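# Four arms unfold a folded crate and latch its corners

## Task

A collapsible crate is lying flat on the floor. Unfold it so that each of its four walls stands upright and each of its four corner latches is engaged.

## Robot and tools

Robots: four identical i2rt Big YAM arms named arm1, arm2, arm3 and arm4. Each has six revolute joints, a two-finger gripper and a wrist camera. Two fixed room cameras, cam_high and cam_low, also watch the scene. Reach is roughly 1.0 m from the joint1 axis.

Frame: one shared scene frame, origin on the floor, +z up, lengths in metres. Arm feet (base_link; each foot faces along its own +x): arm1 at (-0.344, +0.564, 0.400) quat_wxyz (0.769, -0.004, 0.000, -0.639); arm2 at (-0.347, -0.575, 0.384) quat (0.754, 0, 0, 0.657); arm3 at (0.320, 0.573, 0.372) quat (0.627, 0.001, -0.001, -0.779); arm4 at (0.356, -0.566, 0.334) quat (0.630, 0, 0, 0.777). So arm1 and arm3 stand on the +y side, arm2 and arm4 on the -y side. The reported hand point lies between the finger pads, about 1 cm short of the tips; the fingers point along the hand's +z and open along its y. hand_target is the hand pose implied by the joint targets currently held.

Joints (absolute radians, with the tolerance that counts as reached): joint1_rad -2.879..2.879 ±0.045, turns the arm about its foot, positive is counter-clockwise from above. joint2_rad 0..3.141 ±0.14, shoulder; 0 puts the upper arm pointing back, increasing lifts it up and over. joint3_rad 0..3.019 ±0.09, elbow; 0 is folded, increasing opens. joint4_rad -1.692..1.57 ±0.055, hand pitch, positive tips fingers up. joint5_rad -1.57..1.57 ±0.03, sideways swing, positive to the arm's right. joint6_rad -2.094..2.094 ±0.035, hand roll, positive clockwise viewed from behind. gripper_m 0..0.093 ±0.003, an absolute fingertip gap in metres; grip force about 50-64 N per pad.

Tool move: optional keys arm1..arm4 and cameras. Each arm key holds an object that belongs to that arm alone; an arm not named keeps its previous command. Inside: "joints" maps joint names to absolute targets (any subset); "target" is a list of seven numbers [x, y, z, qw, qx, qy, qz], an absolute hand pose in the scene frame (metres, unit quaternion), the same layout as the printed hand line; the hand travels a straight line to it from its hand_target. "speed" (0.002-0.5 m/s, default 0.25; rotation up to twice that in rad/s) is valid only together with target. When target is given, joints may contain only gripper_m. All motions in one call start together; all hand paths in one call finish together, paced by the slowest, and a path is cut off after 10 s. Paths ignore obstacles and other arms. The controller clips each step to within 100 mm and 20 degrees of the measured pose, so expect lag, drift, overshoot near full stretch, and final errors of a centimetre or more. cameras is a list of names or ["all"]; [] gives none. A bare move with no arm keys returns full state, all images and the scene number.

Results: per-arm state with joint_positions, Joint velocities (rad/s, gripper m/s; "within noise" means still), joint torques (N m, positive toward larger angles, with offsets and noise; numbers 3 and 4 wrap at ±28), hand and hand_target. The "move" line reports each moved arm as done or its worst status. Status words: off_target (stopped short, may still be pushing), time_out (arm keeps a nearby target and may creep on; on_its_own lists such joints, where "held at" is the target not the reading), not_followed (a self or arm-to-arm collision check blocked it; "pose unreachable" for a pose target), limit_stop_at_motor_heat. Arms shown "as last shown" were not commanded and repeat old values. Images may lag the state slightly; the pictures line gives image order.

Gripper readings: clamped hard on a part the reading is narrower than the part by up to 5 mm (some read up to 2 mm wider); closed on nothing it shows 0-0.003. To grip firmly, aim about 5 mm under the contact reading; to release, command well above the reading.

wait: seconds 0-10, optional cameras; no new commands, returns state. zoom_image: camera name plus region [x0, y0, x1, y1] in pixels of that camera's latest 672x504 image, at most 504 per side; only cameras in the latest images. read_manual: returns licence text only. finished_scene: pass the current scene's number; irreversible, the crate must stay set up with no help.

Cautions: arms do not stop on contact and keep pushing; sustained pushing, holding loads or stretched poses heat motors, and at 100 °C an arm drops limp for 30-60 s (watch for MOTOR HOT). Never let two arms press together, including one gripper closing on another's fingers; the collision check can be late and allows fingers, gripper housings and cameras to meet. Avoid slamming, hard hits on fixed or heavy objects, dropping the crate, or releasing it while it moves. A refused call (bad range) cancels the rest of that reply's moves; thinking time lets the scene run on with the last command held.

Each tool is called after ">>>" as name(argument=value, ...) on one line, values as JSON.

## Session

>>> move()

>>> zoom_image(camera="cam_high", region=[240, 230, 430, 420])

Scene clock: 0.00 s.
Joint torques (N m): no reading
Motor temperatures (°C): arm1=[27 28 27 26 23 23 25] | arm2=[23 24 24 24 27 26 24] | arm3=[26 24 26 23 25 23 27] | arm4=[24 26 26 29 26 24 26]
Heat: arm1: hottest joint2_rad 28 °C; arm2: hottest joint5_rad 27 °C; arm3: hottest gripper 27 °C; arm4: hottest joint4_rad 29 °C.
Joint velocities: within noise
arm1.joint_positions: joint1_rad=+0.789 joint2_rad=+0.425 joint3_rad=+1.402 joint4_rad=-1.276 joint5_rad=+0.217 joint6_rad=-0.687 gripper_m=+0.09396
arm1.joint_status: not commanded
arm1.hand: x=-0.2365 y=+0.4511 z=+0.9932 quat_wxyz=(-0.418, -0.026, -0.802, +0.426) (m; scene frame)
arm1.hand_target: x=-0.2404 y=+0.4538 z=+1.0017 quat_wxyz=(-0.426, -0.027, -0.795, +0.430) (m; scene frame)
arm1.hand_status: not commanded
arm2.joint_positions: joint1_rad=-0.187 joint2_rad=+0.448 joint3_rad=+1.696 joint4_rad=-1.263 joint5_rad=+0.249 joint6_rad=-0.242 gripper_m=+0.09396
arm2.joint_status: not commanded
arm2.hand: x=-0.2825 y=-0.5188 z=+1.0983 quat_wxyz=(-0.653, +0.415, -0.579, -0.258) (m; scene frame)
arm2.hand_target: x=-0.2830 y=-0.5203 z=+1.1047 quat_wxyz=(-0.657, +0.411, -0.575, -0.261) (m; scene frame)
arm2.hand_status: not commanded
arm3.joint_positions: joint1_rad=+0.868 joint2_rad=+0.482 joint3_rad=+1.633 joint4_rad=-1.455 joint5_rad=+0.267 joint6_rad=-0.464 gripper_m=+0.09396
arm3.joint_status: not commanded
arm3.hand: x=+0.3451 y=+0.4623 z=+1.0140 quat_wxyz=(-0.385, -0.257, -0.760, +0.456) (m; scene frame)
arm3.hand_target: x=+0.3424 y=+0.4658 z=+1.0199 quat_wxyz=(-0.391, -0.257, -0.755, +0.460) (m; scene frame)
arm3.hand_status: not commanded
arm4.joint_positions: joint1_rad=-0.127 joint2_rad=+0.568 joint3_rad=+1.615 joint4_rad=-1.161 joint5_rad=+0.181 joint6_rad=-0.762 gripper_m=+0.09396
arm4.joint_status: not commanded
arm4.hand: x=+0.3738 y=-0.3903 z=+1.0285 quat_wxyz=(-0.627, +0.673, -0.321, -0.224) (m; scene frame)
arm4.hand_target: x=+0.3742 y=-0.3960 z=+1.0355 quat_wxyz=(-0.633, +0.667, -0.319, -0.228) (m; scene frame)
arm4.hand_status: not commanded
pictures: arm1_cam_wrist, arm2_cam_wrist, arm3_cam_wrist, arm4_cam_wrist, cam_high, cam_low

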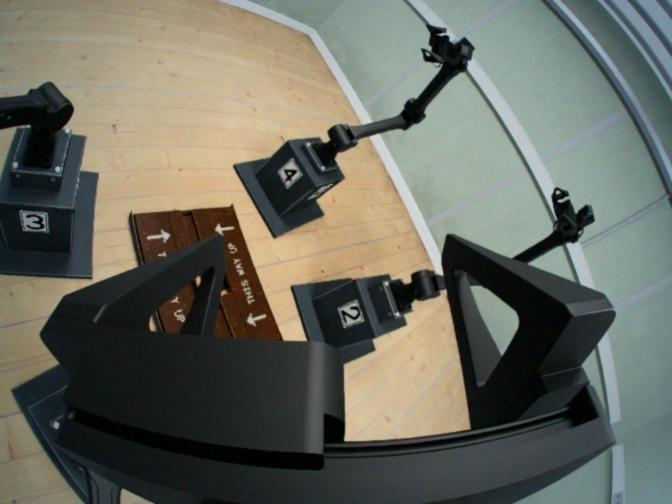

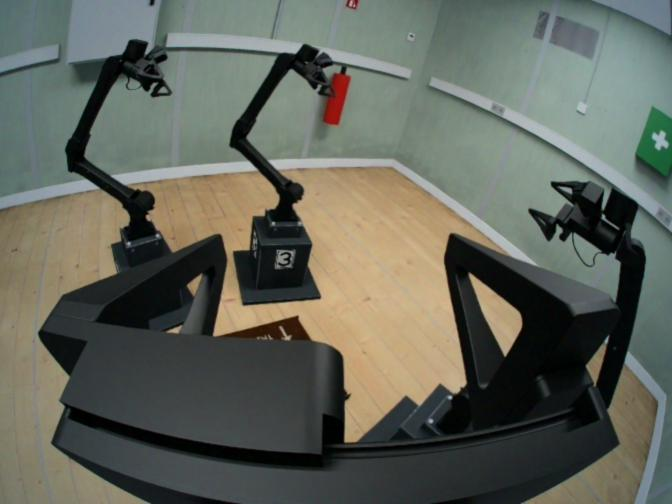

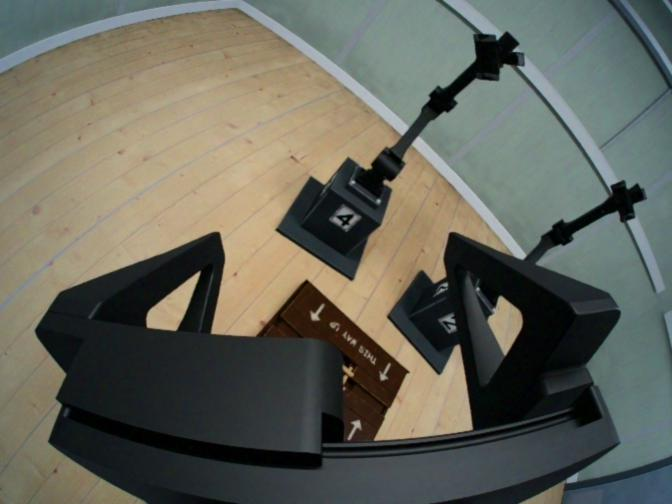

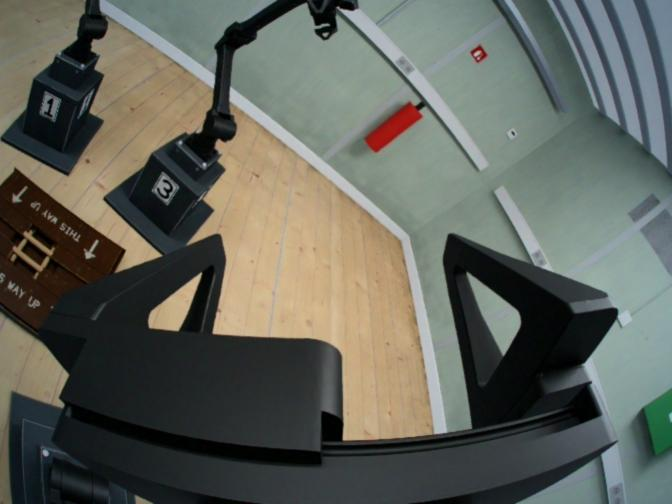

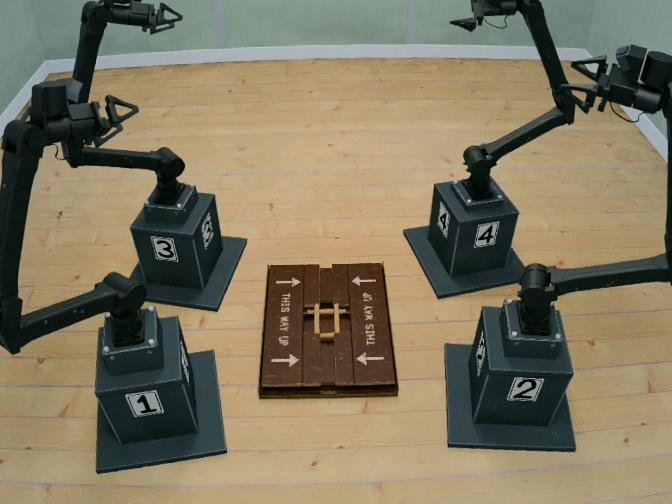

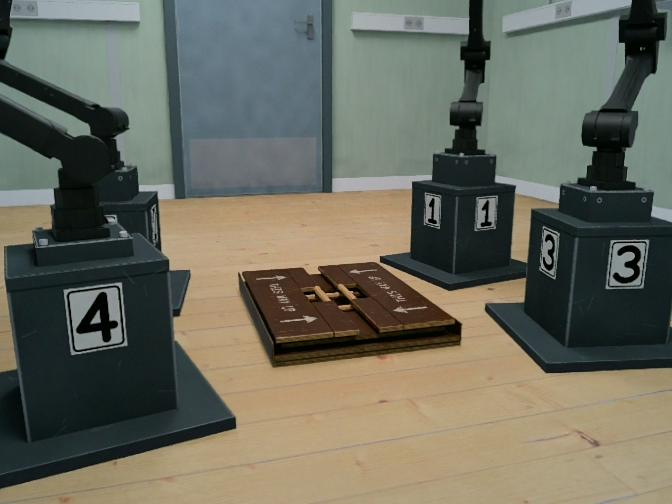

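Scaled by 2.653 from the camera's 672x504 image, which has a finer 960x720 frame.

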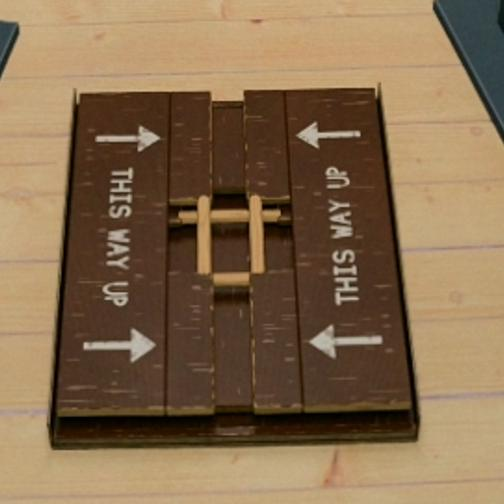

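>>> move(arm1={"joints": {"joint1_rad": 0.35, "joint2_rad": 2.53, "joint3_rad": 1.66, "joint4_rad": -0.70, "joint5_rad": 0.0, "joint6_rad": -1.01, "gripper_m": 0.06}}, arm4={"joints": {"joint1_rad": 0.496, "joint2_rad": 1.527, "joint3_rad": 1.339, "joint4_rad": -1.36, "joint5_rad": 0.0, "joint6_rad": -0.92, "gripper_m": 0.06}}, arm2={"joints": {"joint1_rad": -0.1, "joint2_rad": 1.6, "joint3_rad": 1.45, "joint4_rad": -1.4, "joint5_rad": 0.0, "joint6_rad": -0.22, "gripper_m": 0.045}}, arm3={"joints": {"joint1_rad": -0.065, "joint2_rad": 1.6, "joint3_rad": 1.45, "joint4_rad": -1.4, "joint5_rad": 0.0, "joint6_rad": -0.26, "gripper_m": 0.045}}, cameras=["arm1_cam_wrist", "arm4_cam_wrist"])

Scene clock: 13.20 s.
Joint torques (N m): arm1=[-1.32 -24.7 6.54 0.24 0.03 -0.07] | arm2=[0.67 -15.74 8.43 -0.01 -0.13 0.06] | arm3=[-1.08 -12.63 7.08 0.65 -0.02 0.12] | arm4=[1.44 -11.58 9.98 -0.43 -0.17 -0.1]
Motor temperatures (°C): arm1=[27 28 28 26 23 23 25] | arm2=[23 24 24 24 27 26 24] | arm3=[26 24 27 24 25 23 27] | arm4=[24 26 27 29 26 25 26]
Heat: arm1: hottest joint2_rad 28 °C; arm2: hottest joint5_rad 27 °C; arm3: hottest joint3_rad 27 °C; arm4: hottest joint4_rad 29 °C.
move: arm1 done; arm2 done; arm3 done; arm4 done
Joint velocities: within noise
arm1.joint_positions: joint1_rad=+0.366 joint2_rad=+2.533 joint3_rad=+1.641 joint4_rad=-0.696 joint5_rad=+0.008 joint6_rad=-0.998 gripper_m=+0.06007
arm1.joint_status: all done
arm1.hand: x=-0.0298 y=+0.0445 z=+0.1473 quat_wxyz=(+0.011, -0.011, -1.000, -0.002) (m; scene frame)
arm1.hand_target: x=-0.0311 y=+0.0377 z=+0.1456 quat_wxyz=(+0.009, -0.009, -1.000, -0.001) (m; scene frame)
arm1.hand_status: not commanded
arm2.joint_positions: joint1_rad=-0.100 joint2_rad=+1.610 joint3_rad=+1.429 joint4_rad=-1.390 joint5_rad=+0.002 joint6_rad=-0.228 gripper_m=+0.04513
arm2.joint_status: all done
arm2.hand: x=-0.2337 y=-0.1087 z=+0.5740 quat_wxyz=(-0.001, +0.704, -0.710, +0.001) (m; scene frame)
arm2.hand_target: x=-0.2373 y=-0.1036 z=+0.5808 quat_wxyz=(-0.004, +0.704, -0.710, -0.002) (m; scene frame)
arm2.hand_status: not commanded
arm3.joint_positions: joint1_rad=-0.069 joint2_rad=+1.594 joint3_rad=+1.455 joint4_rad=-1.403 joint5_rad=+0.011 joint6_rad=-0.258 gripper_m=+0.04513
arm3.joint_status: all done
arm3.hand: x=+0.1817 y=+0.1097 z=+0.5776 quat_wxyz=(-0.003, -0.716, -0.698, +0.014) (m; scene frame)
arm3.hand_target: x=+0.1827 y=+0.1090 z=+0.5673 quat_wxyz=(+0.001, -0.719, -0.695, +0.004) (m; scene frame)
arm3.hand_status: not commanded
arm4.joint_positions: joint1_rad=+0.496 joint2_rad=+1.522 joint3_rad=+1.337 joint4_rad=-1.350 joint5_rad=+0.010 joint6_rad=-0.903 gripper_m=+0.06007
arm4.joint_status: all done
arm4.hand: x=+0.0628 y=-0.2175 z=+0.5284 quat_wxyz=(-0.017, +1.000, +0.018, -0.008) (m; scene frame)
arm4.hand_target: x=+0.0639 y=-0.2175 z=+0.5222 quat_wxyz=(-0.008, +1.000, +0.025, +0.000) (m; scene frame)
arm4.hand_status: not commanded
pictures: arm1_cam_wrist, arm4_cam_wrist

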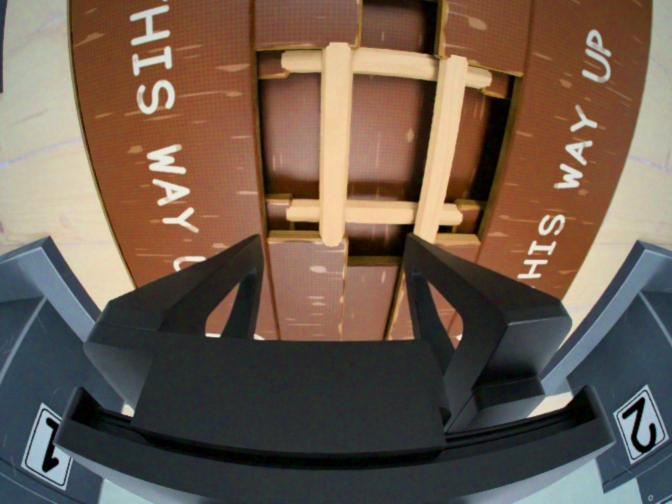

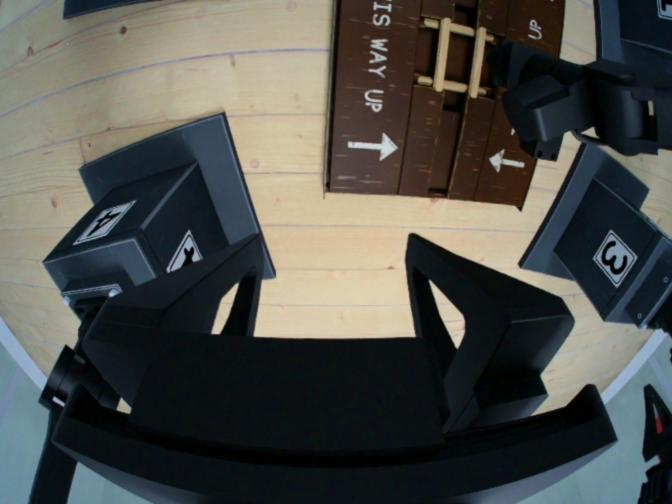

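>>> move(arm1={"target": [-0.029, 0.036, 0.053, 0, 0.013, 1.0, 0], "speed": 0.15})

>>> move(arm1={"joints": {"gripper_m": 0.0135}}, cameras=["arm1_cam_wrist"])

Scene clock: 18.20 s.
Joint torques (N m): arm1=[-1.08 -24.82 6.79 0.81 0.02 0.02] | arm2=[0.73 -15.74 8.44 -0.02 -0.13 0.06] | arm3=[-0.32 -11.58 7.1 0.44 0 0.14] | arm4=[1.55 -11.81 9.92 -0.43 -0.17 -0.09]
Motor temperatures (°C): arm1=[27 29 28 26 23 23 25] | arm2=[23 25 25 24 27 26 24] | arm3=[26 25 27 23 25 23 27] | arm4=[24 26 27 29 26 25 26]
Heat: arm1: hottest joint2_rad 29 °C; arm2: hottest joint5_rad 27 °C; arm3: hottest joint3_rad 27 °C; arm4: hottest joint4_rad 29 °C.
move: arm1 off_target
Joint velocities: within noise
arm1.joint_positions: joint1_rad=+0.366 joint2_rad=+2.726 joint3_rad=+1.744 joint4_rad=-0.609 joint5_rad=-0.004 joint6_rad=-0.994 gripper_m=+0.06005
arm1.joint_status: not commanded
arm1.hand: x=-0.0307 y=+0.0487 z=+0.0567 quat_wxyz=(+0.007, -0.013, -1.000, -0.007) (m; scene frame)
arm1.hand_target: x=-0.0285 y=+0.0366 z=+0.0537 quat_wxyz=(+0.000, -0.015, -1.000, +0.001) (m; scene frame)
arm1.hand_status: off_target (0.013 m and 1.1 deg from the pose sent, 0.095 m and 1.3 deg at the start)
arm2: as last shown
arm3.joint_positions: joint1_rad=-0.075 joint2_rad=+1.594 joint3_rad=+1.455 joint4_rad=-1.403 joint5_rad=+0.011 joint6_rad=-0.258 gripper_m=+0.04513
arm3.joint_status: not commanded
arm3.hand: x=+0.1789 y=+0.1105 z=+0.5776 quat_wxyz=(-0.003, -0.718, -0.695, +0.014) (m; scene frame)
arm3.hand_target: x=+0.1798 y=+0.1098 z=+0.5673 quat_wxyz=(+0.001, -0.721, -0.693, +0.004) (m; scene frame)
arm3.hand_status: not commanded
arm4.joint_positions: joint1_rad=+0.488 joint2_rad=+1.522 joint3_rad=+1.337 joint4_rad=-1.350 joint5_rad=+0.010 joint6_rad=-0.903 gripper_m=+0.06007
arm4.joint_status: not commanded
arm4.hand: x=+0.0655 y=-0.2152 z=+0.5284 quat_wxyz=(-0.017, +1.000, +0.014, -0.008) (m; scene frame)
arm4.hand_target: x=+0.0666 y=-0.2153 z=+0.5222 quat_wxyz=(-0.008, +1.000, +0.021, +0.000) (m; scene frame)
arm4.hand_status: not commanded
pictures: none

Scene clock: 19.10 s.
Joint torques (N m): arm1=[-1.38 -24.88 6.6 0.55 -0.06 0.06] | arm2=[0.73 -15.74 8.43 -0.01 -0.13 0.06] | arm3=[-0.09 -12.28 6.89 0.47 -0.04 0.16] | arm4=[1.55 -11.81 9.94 -0.44 -0.17 -0.1]
Motor temperatures (°C): arm1=[27 29 28 26 23 23 25] | arm2=[23 25 25 24 27 26 24] | arm3=[26 25 27 23 25 23 27] | arm4=[24 26 27 29 26 25 26]
Heat: arm1: hottest joint2_rad 29 °C; arm2: hottest joint5_rad 27 °C; arm3: hottest joint3_rad 27 °C; arm4: hottest joint4_rad 29 °C.
move: arm1 done
Joint velocities: within noise
arm1.joint_positions: joint1_rad=+0.361 joint2_rad=+2.726 joint3_rad=+1.750 joint4_rad=-0.606 joint5_rad=-0.006 joint6_rad=-0.989 gripper_m=+0.01567
arm1.joint_status: all done
arm1.hand: x=-0.0306 y=+0.0438 z=+0.0580 quat_wxyz=(+0.003, -0.018, -1.000, -0.003) (m; scene frame)
arm1.hand_target: x=-0.0308 y=+0.0353 z=+0.0537 quat_wxyz=(-0.001, -0.019, -1.000, +0.001) (m; scene frame)
arm1.hand_status: not commanded
arm2, arm3, arm4: as last shown
pictures: arm1_cam_wrist

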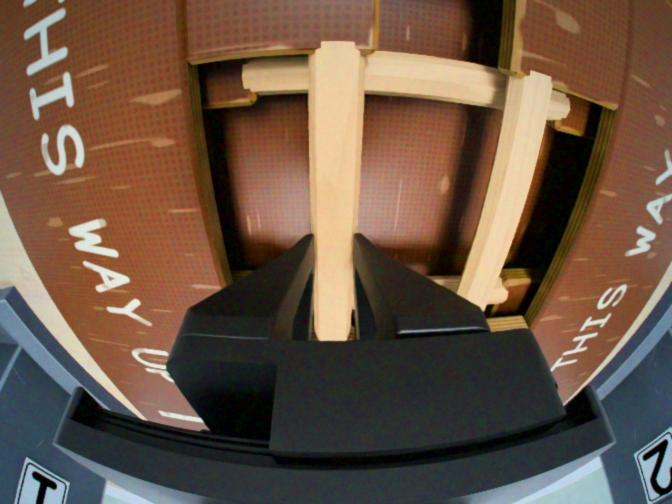

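>>> move(arm1={"joints": {"gripper_m": 0.03}})

>>> move(arm1={"target": [-0.031, 0.035, 0.046, 0, 0.013, 1.0, 0], "speed": 0.08})

>>> move(arm1={"joints": {"gripper_m": 0.013}})

Scene clock: 20.57 s.
Joint torques (N m): arm1=[-1.61 -24.7 6.58 0.68 0.03 0.04] | arm2=[0.73 -15.74 8.43 -0.01 -0.13 0.06] | arm3=[-0.73 -11.63 7.05 0.54 0.04 0.13] | arm4=[1.61 -11.81 9.94 -0.44 -0.17 -0.09]
Motor temperatures (°C): arm1=[27 29 28 26 23 23 25] | arm2=[23 25 25 24 27 26 24] | arm3=[26 25 28 23 25 23 27] | arm4=[24 26 27 29 26 25 26]
Heat: arm1: hottest joint2_rad 29 °C; arm2: hottest joint5_rad 27 °C; arm3: hottest joint3_rad 28 °C; arm4: hottest joint4_rad 29 °C.
move: arm1 done
Joint velocities: within noise
arm1.joint_positions: joint1_rad=+0.364 joint2_rad=+2.726 joint3_rad=+1.750 joint4_rad=-0.606 joint5_rad=-0.006 joint6_rad=-0.997 gripper_m=+0.02988
arm1.joint_status: all done
arm1.hand: x=-0.0290 y=+0.0448 z=+0.0580 quat_wxyz=(+0.003, -0.013, -1.000, -0.003) (m; scene frame)
arm1.hand_target: x=-0.0293 y=+0.0362 z=+0.0537 quat_wxyz=(+0.000, -0.014, -1.000, +0.001) (m; scene frame)
arm1.hand_status: not commanded
arm2, arm3, arm4: as last shown
pictures: none

Scene clock: 21.60 s.
Joint torques (N m): arm1=[-1.38 -24.76 6.99 0.8 -0.01 0] | arm2=[0.73 -15.68 8.43 -0.01 -0.13 0.06] | arm3=[-0.38 -12.16 6.98 0.55 0.02 0.13] | arm4=[1.61 -11.81 9.92 -0.44 -0.17 -0.09]
Motor temperatures (°C): arm1=[27 29 28 26 23 23 25] | arm2=[23 25 25 24 27 26 24] | arm3=[26 25 28 23 25 23 27] | arm4=[24 26 27 29 26 25 26]
Heat: arm1: hottest joint2_rad 29 °C; arm2: hottest joint5_rad 27 °C; arm3: hottest joint3_rad 28 °C; arm4: hottest joint4_rad 29 °C.
move: arm1 off_target
Joint velocities: within noise
arm1.joint_positions: joint1_rad=+0.363 joint2_rad=+2.737 joint3_rad=+1.755 joint4_rad=-0.606 joint5_rad=-0.006 joint6_rad=-0.998 gripper_m=+0.02996
arm1.joint_status: not commanded
arm1.hand: x=-0.0312 y=+0.0464 z=+0.0527 quat_wxyz=(+0.005, -0.013, -1.000, -0.006) (m; scene frame)
arm1.hand_target: x=-0.0306 y=+0.0354 z=+0.0466 quat_wxyz=(+0.000, -0.012, -1.000, +0.000) (m; scene frame)
arm1.hand_status: off_target (0.013 m and 0.9 deg from the pose sent, 0.016 m and 0.5 deg at the start)
arm2, arm3, arm4: as last shown
pictures: none

Scene clock: 22.30 s.
Joint torques (N m): arm1=[-0.79 -24.29 6.71 0.64 -0.01 0.01] | arm2=[0.73 -15.74 8.44 -0.01 -0.13 0.06] | arm3=[0.09 -11.4 6.79 0.43 -0.01 0.11] | arm4=[1.61 -11.81 9.94 -0.43 -0.17 -0.1]
Motor temperatures (°C): arm1=[27 29 28 26 23 23 25] | arm2=[23 25 25 24 27 26 24] | arm3=[26 25 28 23 25 23 27] | arm4=[24 26 27 29 26 25 26]
Heat: arm1: hottest joint2_rad 29 °C; arm2: hottest joint5_rad 27 °C; arm3: hottest joint3_rad 28 °C; arm4: hottest joint4_rad 29 °C.
move: arm1 off_target
Joint velocities: within noise
arm1.joint_positions: joint1_rad=+0.359 joint2_rad=+2.738 joint3_rad=+1.759 joint4_rad=-0.604 joint5_rad=-0.006 joint6_rad=-0.989 gripper_m=+0.01719
arm1.joint_status: gripper_m off_target (ended at +0.01721, target +0.01300)
arm1.hand: x=-0.0316 y=+0.0435 z=+0.0527 quat_wxyz=(+0.004, -0.019, -1.000, -0.004) (m; scene frame)
arm1.hand_target: x=-0.0321 y=+0.0355 z=+0.0462 quat_wxyz=(+0.000, -0.017, -1.000, +0.000) (m; scene frame)
arm1.hand_status: not commanded
arm2, arm3, arm4: as last shown
pictures: none

>>> move(arm1={"target": [-0.031, 0.0595, 0.128, -0.0012, 0.0129, 0.9954, -0.0958], "speed": 0.15, "joints": {"gripper_m": 0.0128}})

>>> move(arm1={"target": [-0.030, 0.0995, 0.198, -0.0025, 0.0128, 0.981, -0.195], "speed": 0.18, "joints": {"gripper_m": 0.0128}})

>>> move(arm1={"target": [-0.028, 0.1615, 0.238, -0.0038, 0.0124, 0.956, -0.292], "speed": 0.18, "joints": {"gripper_m": 0.0125}})

>>> move(arm1={"target": [-0.026, 0.2385, 0.252, -0.005, 0.012, 0.924, -0.383], "speed": 0.12, "joints": {"gripper_m": 0.0115}}, arm4={"target": [0.0, -0.024, 0.14, 0, 1, -0.013, 0], "speed": 0.3}, cameras=["arm4_cam_wrist", "cam_low", "cam_high"])

Scene clock: 28.00 s.
Joint torques (N m): arm1=[0.32 -28.57 2.71 -0.06 0.08 0.14] | arm2=[0.73 -15.74 8.44 -0.02 -0.13 0.06] | arm3=[-0.79 -11.87 7.01 0.55 0.01 0.13] | arm4=[1.55 -11.75 9.94 -0.46 -0.17 -0.1]
Motor temperatures (°C): arm1=[27 30 28 26 23 23 25] | arm2=[23 25 25 24 27 26 24] | arm3=[26 25 28 23 25 23 27] | arm4=[24 26 27 29 26 25 26]
Heat: arm1: hottest joint2_rad 30 °C; arm2: hottest joint5_rad 27 °C; arm3: hottest joint3_rad 28 °C; arm4: hottest joint4_rad 29 °C.
move: arm1 off_target
Joint velocities: within noise
arm1.joint_positions: joint1_rad=+0.398 joint2_rad=+2.536 joint3_rad=+1.471 joint4_rad=-0.334 joint5_rad=+0.103 joint6_rad=-0.966 gripper_m=+0.01708
arm1.joint_status: gripper_m off_target (ended at +0.01708, target +0.01280)
arm1.hand: x=-0.0316 y=+0.0523 z=+0.1137 quat_wxyz=(-0.002, -0.015, -0.995, +0.103) (m; scene frame)
arm1.hand_target: x=-0.0283 y=+0.0577 z=+0.1278 quat_wxyz=(-0.002, -0.012, -0.995, +0.100) (m; scene frame)
arm1.hand_status: off_target (0.016 m and 0.9 deg from the pose sent, 0.077 m and 11.5 deg at the start)
arm2, arm3, arm4: as last shown
pictures: none

Scene clock: 29.27 s.
Joint torques (N m): arm1=[0.38 -25.05 2.5 0.75 0.22 0.12] | arm2=[0.73 -15.74 8.43 -0.03 -0.13 0.06] | arm3=[-0.32 -12.22 6.87 0.49 0.01 0.11] | arm4=[1.61 -11.81 9.94 -0.44 -0.17 -0.09]
Motor temperatures (°C): arm1=[27 30 28 26 23 23 25] | arm2=[23 25 25 24 27 26 24] | arm3=[26 25 28 23 25 23 27] | arm4=[24 27 27 29 26 25 26]
Heat: arm1: hottest joint2_rad 30 °C; arm2: hottest joint5_rad 27 °C; arm3: hottest joint3_rad 28 °C; arm4: hottest joint4_rad 29 °C.
move: arm1 off_target
Joint velocities: within noise
arm1.joint_positions: joint1_rad=+0.478 joint2_rad=+2.314 joint3_rad=+1.181 joint4_rad=-0.130 joint5_rad=+0.234 joint6_rad=-0.913 gripper_m=+0.01644
arm1.joint_status: gripper_m off_target (ended at +0.01644, target +0.01280)
arm1.hand: x=-0.0308 y=+0.0934 z=+0.1866 quat_wxyz=(+0.000, -0.015, -0.981, +0.194) (m; scene frame)
arm1.hand_target: x=-0.0293 y=+0.0987 z=+0.1978 quat_wxyz=(-0.001, -0.013, -0.981, +0.194) (m; scene frame)
arm1.hand_status: off_target (0.013 m and 0.4 deg from the pose sent, 0.097 m and 10.7 deg at the start)
arm2, arm3, arm4: as last shown
pictures: none

Scene clock: 30.53 s.
Joint torques (N m): arm1=[1.2 -21.95 1.51 1.11 0.44 0.18] | arm2=[0.73 -15.74 8.42 -0.02 -0.13 0.06] | arm3=[-0.62 -12.63 6.79 0.61 -0.01 0.16] | arm4=[1.61 -11.75 9.94 -0.43 -0.17 -0.09]
Motor temperatures (°C): arm1=[27 30 28 26 23 23 25] | arm2=[23 25 26 24 27 26 24] | arm3=[26 25 28 23 25 23 27] | arm4=[24 27 27 29 26 25 26]
Heat: arm1: hottest joint2_rad 30 °C; arm2: hottest joint5_rad 27 °C; arm3: hottest joint3_rad 28 °C; arm4: hottest joint4_rad 29 °C.
move: arm1 off_target
Joint velocities: within noise
arm1.joint_positions: joint1_rad=+0.608 joint2_rad=+2.176 joint3_rad=+0.934 joint4_rad=+0.090 joint5_rad=+0.415 joint6_rad=-0.837 gripper_m=+0.01620
arm1.joint_status: gripper_m off_target (ended at +0.01621, target +0.01250)
arm1.hand: x=-0.0302 y=+0.1539 z=+0.2295 quat_wxyz=(+0.007, -0.014, -0.957, +0.289) (m; scene frame)
arm1.hand_target: x=-0.0305 y=+0.1620 z=+0.2370 quat_wxyz=(+0.007, -0.011, -0.957, +0.289) (m; scene frame)
arm1.hand_status: off_target (0.012 m and 0.5 deg from the pose sent, 0.085 m and 11.6 deg at the start)
arm2.joint_positions: joint1_rad=-0.100 joint2_rad=+1.610 joint3_rad=+1.429 joint4_rad=-1.390 joint5_rad=+0.002 joint6_rad=-0.228 gripper_m=+0.04513
arm2.joint_status: not commanded
arm2.hand: x=-0.2337 y=-0.1087 z=+0.5740 quat_wxyz=(-0.001, +0.704, -0.710, +0.001) (m; scene frame)
arm2.hand_target: x=-0.2373 y=-0.1036 z=+0.5808 quat_wxyz=(-0.004, +0.704, -0.710, -0.002) (m; scene frame)
arm2.hand_status: not commanded
arm3, arm4: as last shown
pictures: none

Scene clock: 33.00 s.
Joint torques (N m): arm1=[0.97 -17.85 0.68 2 1.13 0.2] | arm2=[0.73 -15.68 8.43 -0.01 -0.13 0.06] | arm3=[-0.21 -12.16 6.99 0.42 -0.01 0.11] | arm4=[1.03 -21.3 10.11 -0.55 -0.24 -0.1]
Motor temperatures (°C): arm1=[27 30 28 26 23 23 25] | arm2=[23 25 26 24 27 26 24] | arm3=[26 25 28 23 25 23 27] | arm4=[24 27 27 29 26 25 26]
Heat: arm1: hottest joint2_rad 30 °C; arm2: hottest joint5_rad 27 °C; arm3: hottest joint3_rad 28 °C; arm4: hottest joint4_rad 29 °C.
move: arm1 off_target; arm4 off_target
Joint velocities: within noise
arm1.joint_positions: joint1_rad=+0.798 joint2_rad=+2.133 joint3_rad=+0.750 joint4_rad=+0.282 joint5_rad=+0.632 joint6_rad=-0.718 gripper_m=+0.01454
arm1.joint_status: gripper_m off_target (ended at +0.01454, target +0.01150)
arm1.hand: x=-0.0281 y=+0.2281 z=+0.2486 quat_wxyz=(+0.010, -0.011, -0.926, +0.378) (m; scene frame)
arm1.hand_target: x=-0.0292 y=+0.2342 z=+0.2531 quat_wxyz=(+0.009, -0.011, -0.923, +0.384) (m; scene frame)
arm1.hand_status: off_target (0.011 m and 0.9 deg from the pose sent, 0.088 m and 11.4 deg at the start)
arm2: as last shown
arm3.joint_positions: joint1_rad=-0.075 joint2_rad=+1.594 joint3_rad=+1.455 joint4_rad=-1.403 joint5_rad=+0.011 joint6_rad=-0.258 gripper_m=+0.04513
arm3.joint_status: not commanded
arm3.hand: x=+0.1789 y=+0.1105 z=+0.5776 quat_wxyz=(-0.003, -0.718, -0.695, +0.014) (m; scene frame)
arm3.hand_target: x=+0.1798 y=+0.1098 z=+0.5673 quat_wxyz=(+0.001, -0.721, -0.693, +0.004) (m; scene frame)
arm3.hand_status: not commanded
arm4.joint_positions: joint1_rad=+0.379 joint2_rad=+2.458 joint3_rad=+1.704 joint4_rad=-0.822 joint5_rad=+0.000 joint6_rad=-0.940 gripper_m=+0.06007
arm4.joint_status: not commanded
arm4.hand: x=+0.0045 y=-0.0370 z=+0.1419 quat_wxyz=(+0.002, +1.000, -0.022, +0.002) (m; scene frame)
arm4.hand_target: x=+0.0024 y=-0.0275 z=+0.1395 quat_wxyz=(+0.000, +1.000, -0.017, -0.001) (m; scene frame)
arm4.hand_status: off_target (0.014 m and 1.1 deg from the pose sent, 0.438 m and 3.7 deg at the start)
pictures: arm4_cam_wrist, cam_high, cam_low

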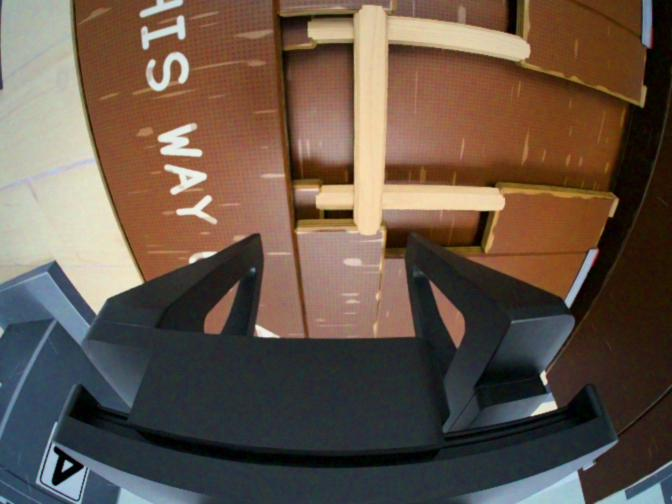

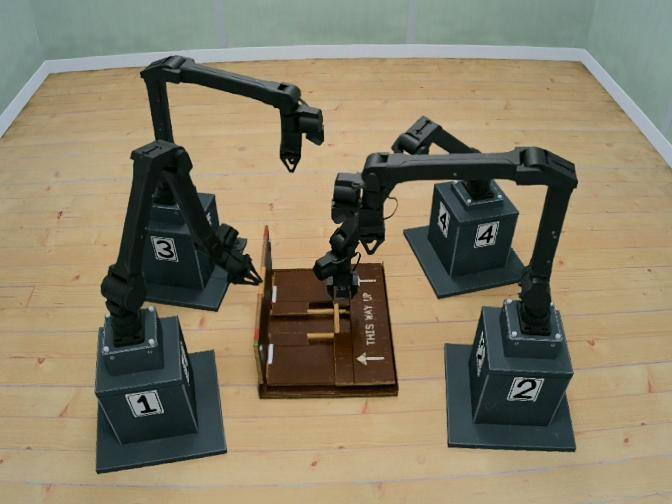

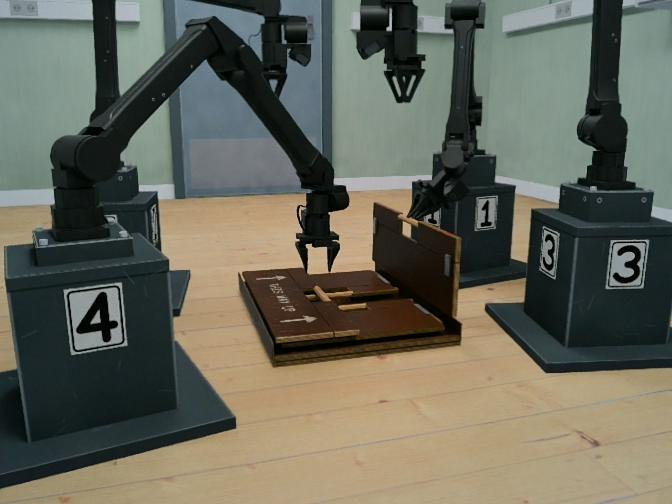

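>>> move(arm4={"target": [-0.002, -0.009, 0.047, 0, 1, -0.013, 0], "speed": 0.15}, arm1={"target": [-0.026, 0.246, 0.252, -0.005, 0.012, 0.924, -0.383], "speed": 0.1})

>>> move(arm4={"joints": {"gripper_m": 0.0128}}, cameras=["arm4_cam_wrist"])

Scene clock: 36.70 s.
Joint torques (N m): arm1=[2.78 -18.49 0.2 1.63 1.14 0.3] | arm2=[0.73 -15.68 8.43 -0.01 -0.13 0.06] | arm3=[-0.15 -11.93 7.04 0.44 0.03 0.16] | arm4=[1.67 -21.83 9.8 -0.17 -0.2 -0.1]
Motor temperatures (°C): arm1=[27 30 28 26 23 23 25] | arm2=[23 25 26 24 27 26 24] | arm3=[26 25 29 23 25 23 27] | arm4=[24 27 28 29 26 25 26]
Heat: arm1: hottest joint2_rad 30 °C; arm2: hottest joint5_rad 27 °C; arm3: hottest joint3_rad 29 °C; arm4: hottest joint4_rad 29 °C.
move: arm1 off_target; arm4 off_target
Joint velocities: within noise
arm1.joint_positions: joint1_rad=+0.801 joint2_rad=+2.134 joint3_rad=+0.750 joint4_rad=+0.284 joint5_rad=+0.637 joint6_rad=-0.702 gripper_m=+0.01451
arm1.joint_status: not commanded
arm1.hand: x=-0.0277 y=+0.2287 z=+0.2485 quat_wxyz=(+0.008, -0.018, -0.925, +0.379) (m; scene frame)
arm1.hand_target: x=-0.0259 y=+0.2450 z=+0.2517 quat_wxyz=(+0.005, -0.011, -0.924, +0.383) (m; scene frame)
arm1.hand_status: off_target (0.018 m and 0.9 deg from the pose sent, 0.018 m and 0.9 deg at the start)
arm2, arm3: as last shown
arm4.joint_positions: joint1_rad=+0.370 joint2_rad=+2.670 joint3_rad=+1.868 joint4_rad=-0.778 joint5_rad=+0.000 joint6_rad=-0.955 gripper_m=+0.06007
arm4.joint_status: not commanded
arm4.hand: x=-0.0006 y=-0.0186 z=+0.0541 quat_wxyz=(+0.003, +1.000, -0.019, +0.003) (m; scene frame)
arm4.hand_target: x=-0.0010 y=-0.0107 z=+0.0462 quat_wxyz=(+0.001, +1.000, -0.014, +0.000) (m; scene frame)
arm4.hand_status: off_target (0.012 m and 0.9 deg from the pose sent, 0.099 m and 1.1 deg at the start)
pictures: none

Scene clock: 37.43 s.
Joint torques (N m): arm1=[3.08 -18.61 0.12 1.63 1.15 0.34] | arm2=[0.73 -15.74 8.43 -0.02 -0.13 0.06] | arm3=[-0.62 -11.87 6.93 0.58 0 0.13] | arm4=[1.38 -22.07 9.73 -0.16 -0.19 -0.05]
Motor temperatures (°C): arm1=[27 30 28 26 23 23 25] | arm2=[23 25 26 24 27 26 24] | arm3=[26 25 29 23 25 23 27] | arm4=[24 27 28 29 26 25 26]
Heat: arm1: hottest joint2_rad 30 °C; arm2: hottest joint5_rad 27 °C; arm3: hottest joint3_rad 29 °C; arm4: hottest joint4_rad 29 °C.
move: arm4 off_target
Joint velocities: within noise
arm1, arm2, arm3: as last shown
arm4.joint_positions: joint1_rad=+0.369 joint2_rad=+2.670 joint3_rad=+1.870 joint4_rad=-0.775 joint5_rad=+0.000 joint6_rad=-0.969 gripper_m=+0.01708
arm4.joint_status: gripper_m off_target (ended at +0.01710, target +0.01280)
arm4.hand: x=-0.0006 y=-0.0168 z=+0.0545 quat_wxyz=(+0.002, +1.000, -0.013, +0.001) (m; scene frame)
arm4.hand_target: x=-0.0013 y=-0.0099 z=+0.0463 quat_wxyz=(-0.001, +1.000, -0.009, -0.001) (m; scene frame)
arm4.hand_status: not commanded
pictures: arm4_cam_wrist

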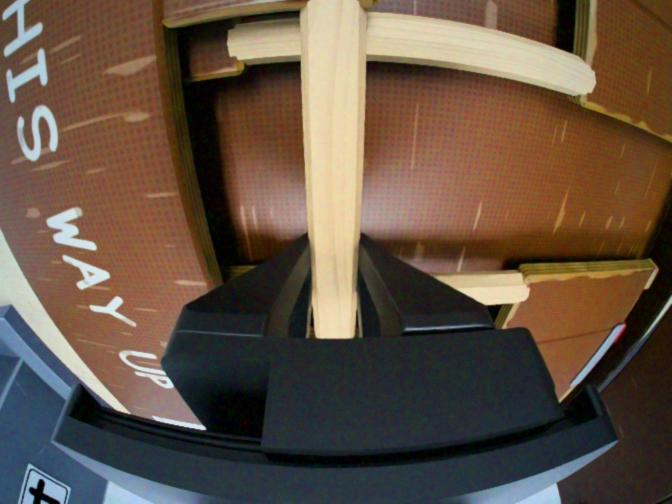

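>>> move(arm4={"target": [-0.002, -0.038, 0.146, -0.1045, 0.9945, -0.0129, 0.0014], "speed": 0.15, "joints": {"gripper_m": 0.0126}})

>>> move(arm4={"target": [-0.003, -0.086, 0.209, -0.208, 0.978, -0.0127, 0.0027], "speed": 0.18, "joints": {"gripper_m": 0.0126}})

>>> move(arm4={"target": [-0.005, -0.149, 0.245, -0.30, 0.954, -0.0124, 0.0039], "speed": 0.18, "joints": {"gripper_m": 0.0122}})

>>> move(arm4={"target": [-0.006, -0.222, 0.256, -0.383, 0.924, -0.012, 0.005], "speed": 0.12, "joints": {"gripper_m": 0.0115}}, arm2={"target": [-0.080, 0.013, 0.13, 0, 0.698, -0.716, 0], "speed": 0.3, "joints": {"gripper_m": 0.045}}, cameras=["arm2_cam_wrist", "cam_low", "cam_high"])

Scene clock: 44.43 s.
Joint torques (N m): arm1=[2.96 -18.84 0.01 1.58 1.12 0.29] | arm2=[0.67 -15.74 8.43 -0.01 -0.12 0.06] | arm3=[-0.21 -11.58 6.94 0.58 -0.02 0.15] | arm4=[2.43 -25 5.23 -0.51 -0.12 0.29]
Motor temperatures (°C): arm1=[27 31 28 26 23 23 26] | arm2=[23 25 26 24 27 26 24] | arm3=[26 26 29 23 25 23 27] | arm4=[24 28 28 29 26 25 27]
Heat: arm1: hottest joint2_rad 31 °C; arm2: hottest joint5_rad 27 °C; arm3: hottest joint3_rad 29 °C; arm4: hottest joint4_rad 29 °C.
move: arm4 off_target
Joint velocities: within noise
arm1, arm2, arm3: as last shown
arm4.joint_positions: joint1_rad=+0.415 joint2_rad=+2.420 joint3_rad=+1.561 joint4_rad=-0.535 joint5_rad=+0.131 joint6_rad=-0.940 gripper_m=+0.01679
arm4.joint_status: gripper_m off_target (ended at +0.01679, target +0.01260)
arm4.hand: x=-0.0007 y=-0.0295 z=+0.1324 quat_wxyz=(-0.110, +0.994, -0.010, +0.001) (m; scene frame)
arm4.hand_target: x=-0.0031 y=-0.0361 z=+0.1459 quat_wxyz=(-0.107, +0.994, -0.014, +0.001) (m; scene frame)
arm4.hand_status: off_target (0.016 m and 0.7 deg from the pose sent, 0.094 m and 12.2 deg at the start)
pictures: none

Scene clock: 45.73 s.
Joint torques (N m): arm1=[3.55 -18.55 0.24 1.76 1.16 0.3] | arm2=[0.67 -15.74 8.43 -0.01 -0.13 0.06] | arm3=[-0.44 -12.4 6.95 0.49 -0.01 0.13] | arm4=[2.73 -22.36 4.81 -0.21 -0.08 0.33]
Motor temperatures (°C): arm1=[27 31 28 26 23 23 26] | arm2=[23 25 26 24 27 26 24] | arm3=[26 26 29 23 25 23 27] | arm4=[24 28 28 29 26 25 27]
Heat: arm1: hottest joint2_rad 31 °C; arm2: hottest joint5_rad 27 °C; arm3: hottest joint3_rad 29 °C; arm4: hottest joint4_rad 29 °C.
move: arm4 off_target
Joint velocities: within noise
arm1, arm2, arm3: as last shown
arm4.joint_positions: joint1_rad=+0.502 joint2_rad=+2.199 joint3_rad=+1.274 joint4_rad=-0.324 joint5_rad=+0.284 joint6_rad=-0.886 gripper_m=+0.01631
arm4.joint_status: gripper_m off_target (ended at +0.01630, target +0.01260)
arm4.hand: x=-0.0015 y=-0.0747 z=+0.1980 quat_wxyz=(-0.212, +0.977, -0.011, +0.005) (m; scene frame)
arm4.hand_target: x=-0.0030 y=-0.0849 z=+0.2087 quat_wxyz=(-0.208, +0.978, -0.012, +0.003) (m; scene frame)
arm4.hand_status: off_target (0.016 m and 0.5 deg from the pose sent, 0.095 m and 11.4 deg at the start)
pictures: none

Scene clock: 46.97 s.
Joint torques (N m): arm1=[2.9 -18.78 0.09 1.63 1.12 0.35] | arm2=[0.67 -15.74 8.43 -0.02 -0.12 0.06] | arm3=[-1.14 -12.16 7.02 0.7 -0.02 0.15] | arm4=[3.08 -19.84 4.3 0.06 -0.03 0.38]
Motor temperatures (°C): arm1=[27 31 28 26 24 23 26] | arm2=[23 25 26 24 27 26 24] | arm3=[26 26 29 23 25 23 27] | arm4=[24 28 28 29 26 25 27]
Heat: arm1: hottest joint2_rad 31 °C; arm2: hottest joint5_rad 27 °C; arm3: hottest joint3_rad 29 °C; arm4: hottest joint4_rad 29 °C.
move: arm4 off_target
Joint velocities: within noise
arm1, arm2, arm3: as last shown
arm4.joint_positions: joint1_rad=+0.626 joint2_rad=+2.052 joint3_rad=+1.041 joint4_rad=-0.135 joint5_rad=+0.464 joint6_rad=-0.812 gripper_m=+0.01634
arm4.joint_status: gripper_m off_target (ended at +0.01634, target +0.01220)
arm4.hand: x=-0.0025 y=-0.1354 z=+0.2366 quat_wxyz=(-0.304, +0.952, -0.013, +0.010) (m; scene frame)
arm4.hand_target: x=-0.0049 y=-0.1473 z=+0.2455 quat_wxyz=(-0.301, +0.953, -0.013, +0.005) (m; scene frame)
arm4.hand_status: off_target (0.016 m and 0.9 deg from the pose sent, 0.088 m and 10.5 deg at the start)
pictures: none

Scene clock: 49.60 s.
Joint torques (N m): arm1=[2.84 -18.43 0.05 1.63 1.12 0.32] | arm2=[-0.67 -24.7 7.32 -0.03 -0.14 -0.14] | arm3=[-0.5 -11.81 7.02 0.4 -0.03 0.12] | arm4=[4.89 -17.61 2.56 0.31 0.62 0.52]
Motor temperatures (°C): arm1=[27 31 28 26 24 23 26] | arm2=[23 25 26 24 27 26 24] | arm3=[26 26 29 23 25 23 27] | arm4=[24 28 28 29 26 25 27]
Heat: arm1: hottest joint2_rad 31 °C; arm2: hottest joint5_rad 27 °C; arm3: hottest joint3_rad 29 °C; arm4: hottest joint4_rad 29 °C.
move: arm2 off_target; arm4 off_target
Joint velocities: within noise
arm1, arm3: as last shown
arm1.hand_target: x=-0.0258 y=+0.2450 z=+0.2517 quat_wxyz=(+0.005, -0.011, -0.924, +0.383) (m; scene frame)
arm2.joint_positions: joint1_rad=-0.290 joint2_rad=+2.590 joint3_rad=+1.740 joint4_rad=-0.749 joint5_rad=-0.001 joint6_rad=-0.381 gripper_m=+0.04513
arm2.joint_status: all done
arm2.hand: x=-0.0876 y=-0.0060 z=+0.1208 quat_wxyz=(+0.013, +0.691, -0.723, +0.005) (m; scene frame)
arm2.hand_target: x=-0.0785 y=+0.0076 z=+0.1303 quat_wxyz=(+0.001, +0.692, -0.722, -0.001) (m; scene frame)
arm2.hand_status: off_target (0.022 m and 1.9 deg from the pose sent, 0.485 m and 1.0 deg at the start)
arm4.joint_positions: joint1_rad=+0.775 joint2_rad=+1.990 joint3_rad=+0.871 joint4_rad=+0.020 joint5_rad=+0.643 joint6_rad=-0.714 gripper_m=+0.01640
arm4.joint_status: gripper_m off_target (ended at +0.01641, target +0.01150)
arm4.hand: x=-0.0033 y=-0.2008 z=+0.2495 quat_wxyz=(-0.379, +0.925, -0.016, +0.010) (m; scene frame)
arm4.hand_target: x=-0.0050 y=-0.2218 z=+0.2544 quat_wxyz=(-0.379, +0.925, -0.010, +0.006) (m; scene frame)
arm4.hand_status: off_target (0.022 m and 0.9 deg from the pose sent, 0.089 m and 9.6 deg at the start)
pictures: arm2_cam_wrist, cam_high, cam_low

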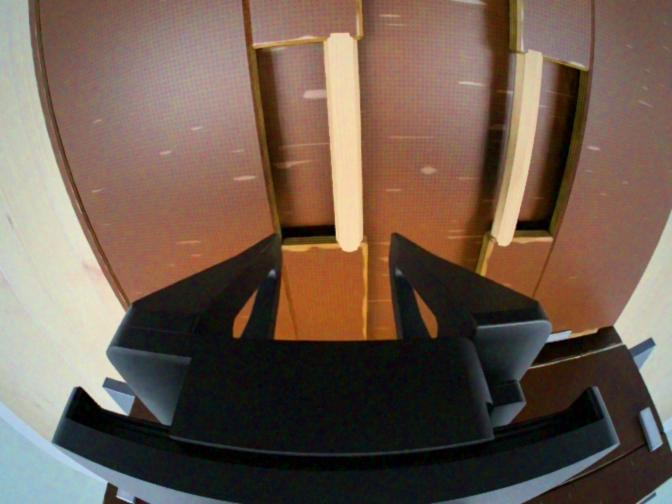

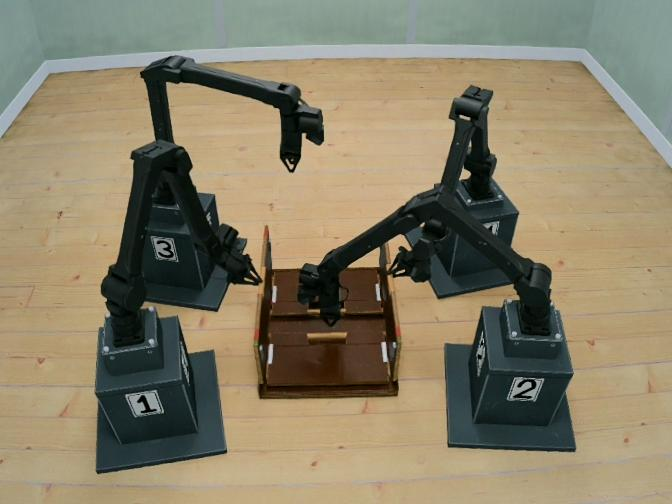

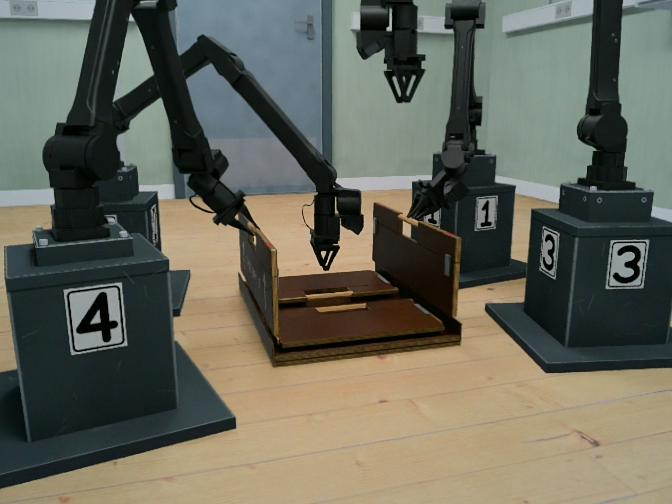

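>>> move(arm2={"target": [-0.079, 0.013, 0.033, 0, 0.698, -0.716, 0], "speed": 0.12}, arm4={"target": [-0.007, -0.237, 0.253, -0.383, 0.924, -0.012, 0.005], "speed": 0.1})

>>> move(arm2={"joints": {"gripper_m": 0.0128}}, cameras=["arm2_cam_wrist"])

Scene clock: 57.73 s.
Joint torques (N m): arm1=[3.37 -18.49 0.24 1.68 1.14 0.33] | arm2=[-0.09 -24.76 6.82 0.58 -0.02 -0.13] | arm3=[-0.5 -12.04 7.01 0.5 -0.02 0.12] | arm4=[6.71 -17.79 1.62 0.13 0.77 0.78]
Motor temperatures (°C): arm1=[27 31 28 26 24 23 26] | arm2=[23 27 26 24 27 26 24] | arm3=[26 26 29 23 25 23 27] | arm4=[24 29 27 29 27 25 27]
Heat: arm1: hottest joint2_rad 31 °C; arm2: hottest joint2_rad 27 °C; arm3: hottest joint3_rad 29 °C; arm4: hottest joint2_rad 29 °C.
move: arm2 off_target; arm4 off_target
Joint velocities: within noise
arm1, arm3: as last shown
arm2.joint_positions: joint1_rad=-0.287 joint2_rad=+2.800 joint3_rad=+1.894 joint4_rad=-0.700 joint5_rad=-0.001 joint6_rad=-0.392 gripper_m=+0.04513
arm2.joint_status: not commanded
arm2.hand: x=-0.0881 y=-0.0025 z=+0.0293 quat_wxyz=(+0.016, +0.696, -0.718, +0.006) (m; scene frame)
arm2.hand_target: x=-0.0812 y=+0.0128 z=+0.0332 quat_wxyz=(+0.000, +0.699, -0.715, +0.000) (m; scene frame)
arm2.hand_status: off_target (0.018 m and 2.0 deg from the pose sent, 0.090 m and 1.9 deg at the start)
arm4.joint_positions: joint1_rad=+0.781 joint2_rad=+1.993 joint3_rad=+0.866 joint4_rad=+0.040 joint5_rad=+0.659 joint6_rad=-0.708 gripper_m=+0.01640
arm4.joint_status: not commanded
arm4.hand: x=-0.0043 y=-0.2013 z=+0.2502 quat_wxyz=(-0.387, +0.922, -0.020, +0.008) (m; scene frame)
arm4.hand_target: x=-0.0082 y=-0.2332 z=+0.2534 quat_wxyz=(-0.386, +0.922, -0.012, +0.001) (m; scene frame)
arm4.hand_status: off_target (0.036 m and 1.1 deg from the pose sent, 0.037 m and 0.9 deg at the start)
pictures: none

Scene clock: 58.47 s.
Joint torques (N m): arm1=[2.84 -18.73 0.1 1.69 1.14 0.31] | arm2=[0.32 -24.88 6.76 0.47 -0.23 0.05] | arm3=[-0.67 -12.22 7.04 0.58 0 0.16] | arm4=[6.71 -17.79 1.62 0.13 0.76 0.78]
Motor temperatures (°C): arm1=[27 31 28 26 24 23 26] | arm2=[23 27 26 24 27 26 24] | arm3=[26 26 29 23 25 23 27] | arm4=[24 29 27 29 27 25 27]
Heat: arm1: hottest joint2_rad 31 °C; arm2: hottest joint2_rad 27 °C; arm3: hottest joint3_rad 29 °C; arm4: hottest joint2_rad 29 °C.
move: arm2 off_target
Joint velocities: within noise
arm1, arm4: as last shown
arm2.joint_positions: joint1_rad=-0.295 joint2_rad=+2.800 joint3_rad=+1.895 joint4_rad=-0.697 joint5_rad=+0.005 joint6_rad=-0.417 gripper_m=+0.01755
arm2.joint_status: gripper_m off_target (ended at +0.01758, target +0.01280)
arm2.hand: x=-0.0821 y=-0.0035 z=+0.0296 quat_wxyz=(+0.013, +0.702, -0.712, +0.008) (m; scene frame)
arm2.hand_target: x=-0.0788 y=+0.0119 z=+0.0333 quat_wxyz=(+0.000, +0.701, -0.713, +0.001) (m; scene frame)
arm2.hand_status: not commanded
arm3.joint_positions: joint1_rad=-0.075 joint2_rad=+1.594 joint3_rad=+1.455 joint4_rad=-1.403 joint5_rad=+0.011 joint6_rad=-0.258 gripper_m=+0.04513
arm3.joint_status: not commanded
arm3.hand: x=+0.1789 y=+0.1105 z=+0.5776 quat_wxyz=(-0.003, -0.718, -0.695, +0.014) (m; scene frame)
arm3.hand_target: x=+0.1798 y=+0.1098 z=+0.5673 quat_wxyz=(+0.001, -0.721, -0.693, +0.004) (m; scene frame)
arm3.hand_status: not commanded
pictures: arm2_cam_wrist

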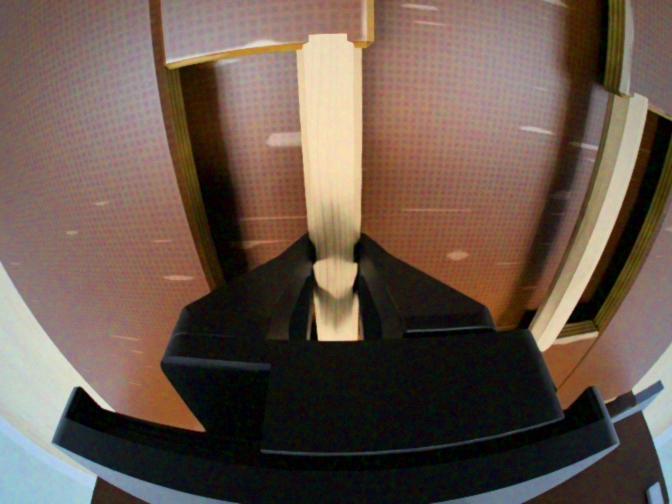

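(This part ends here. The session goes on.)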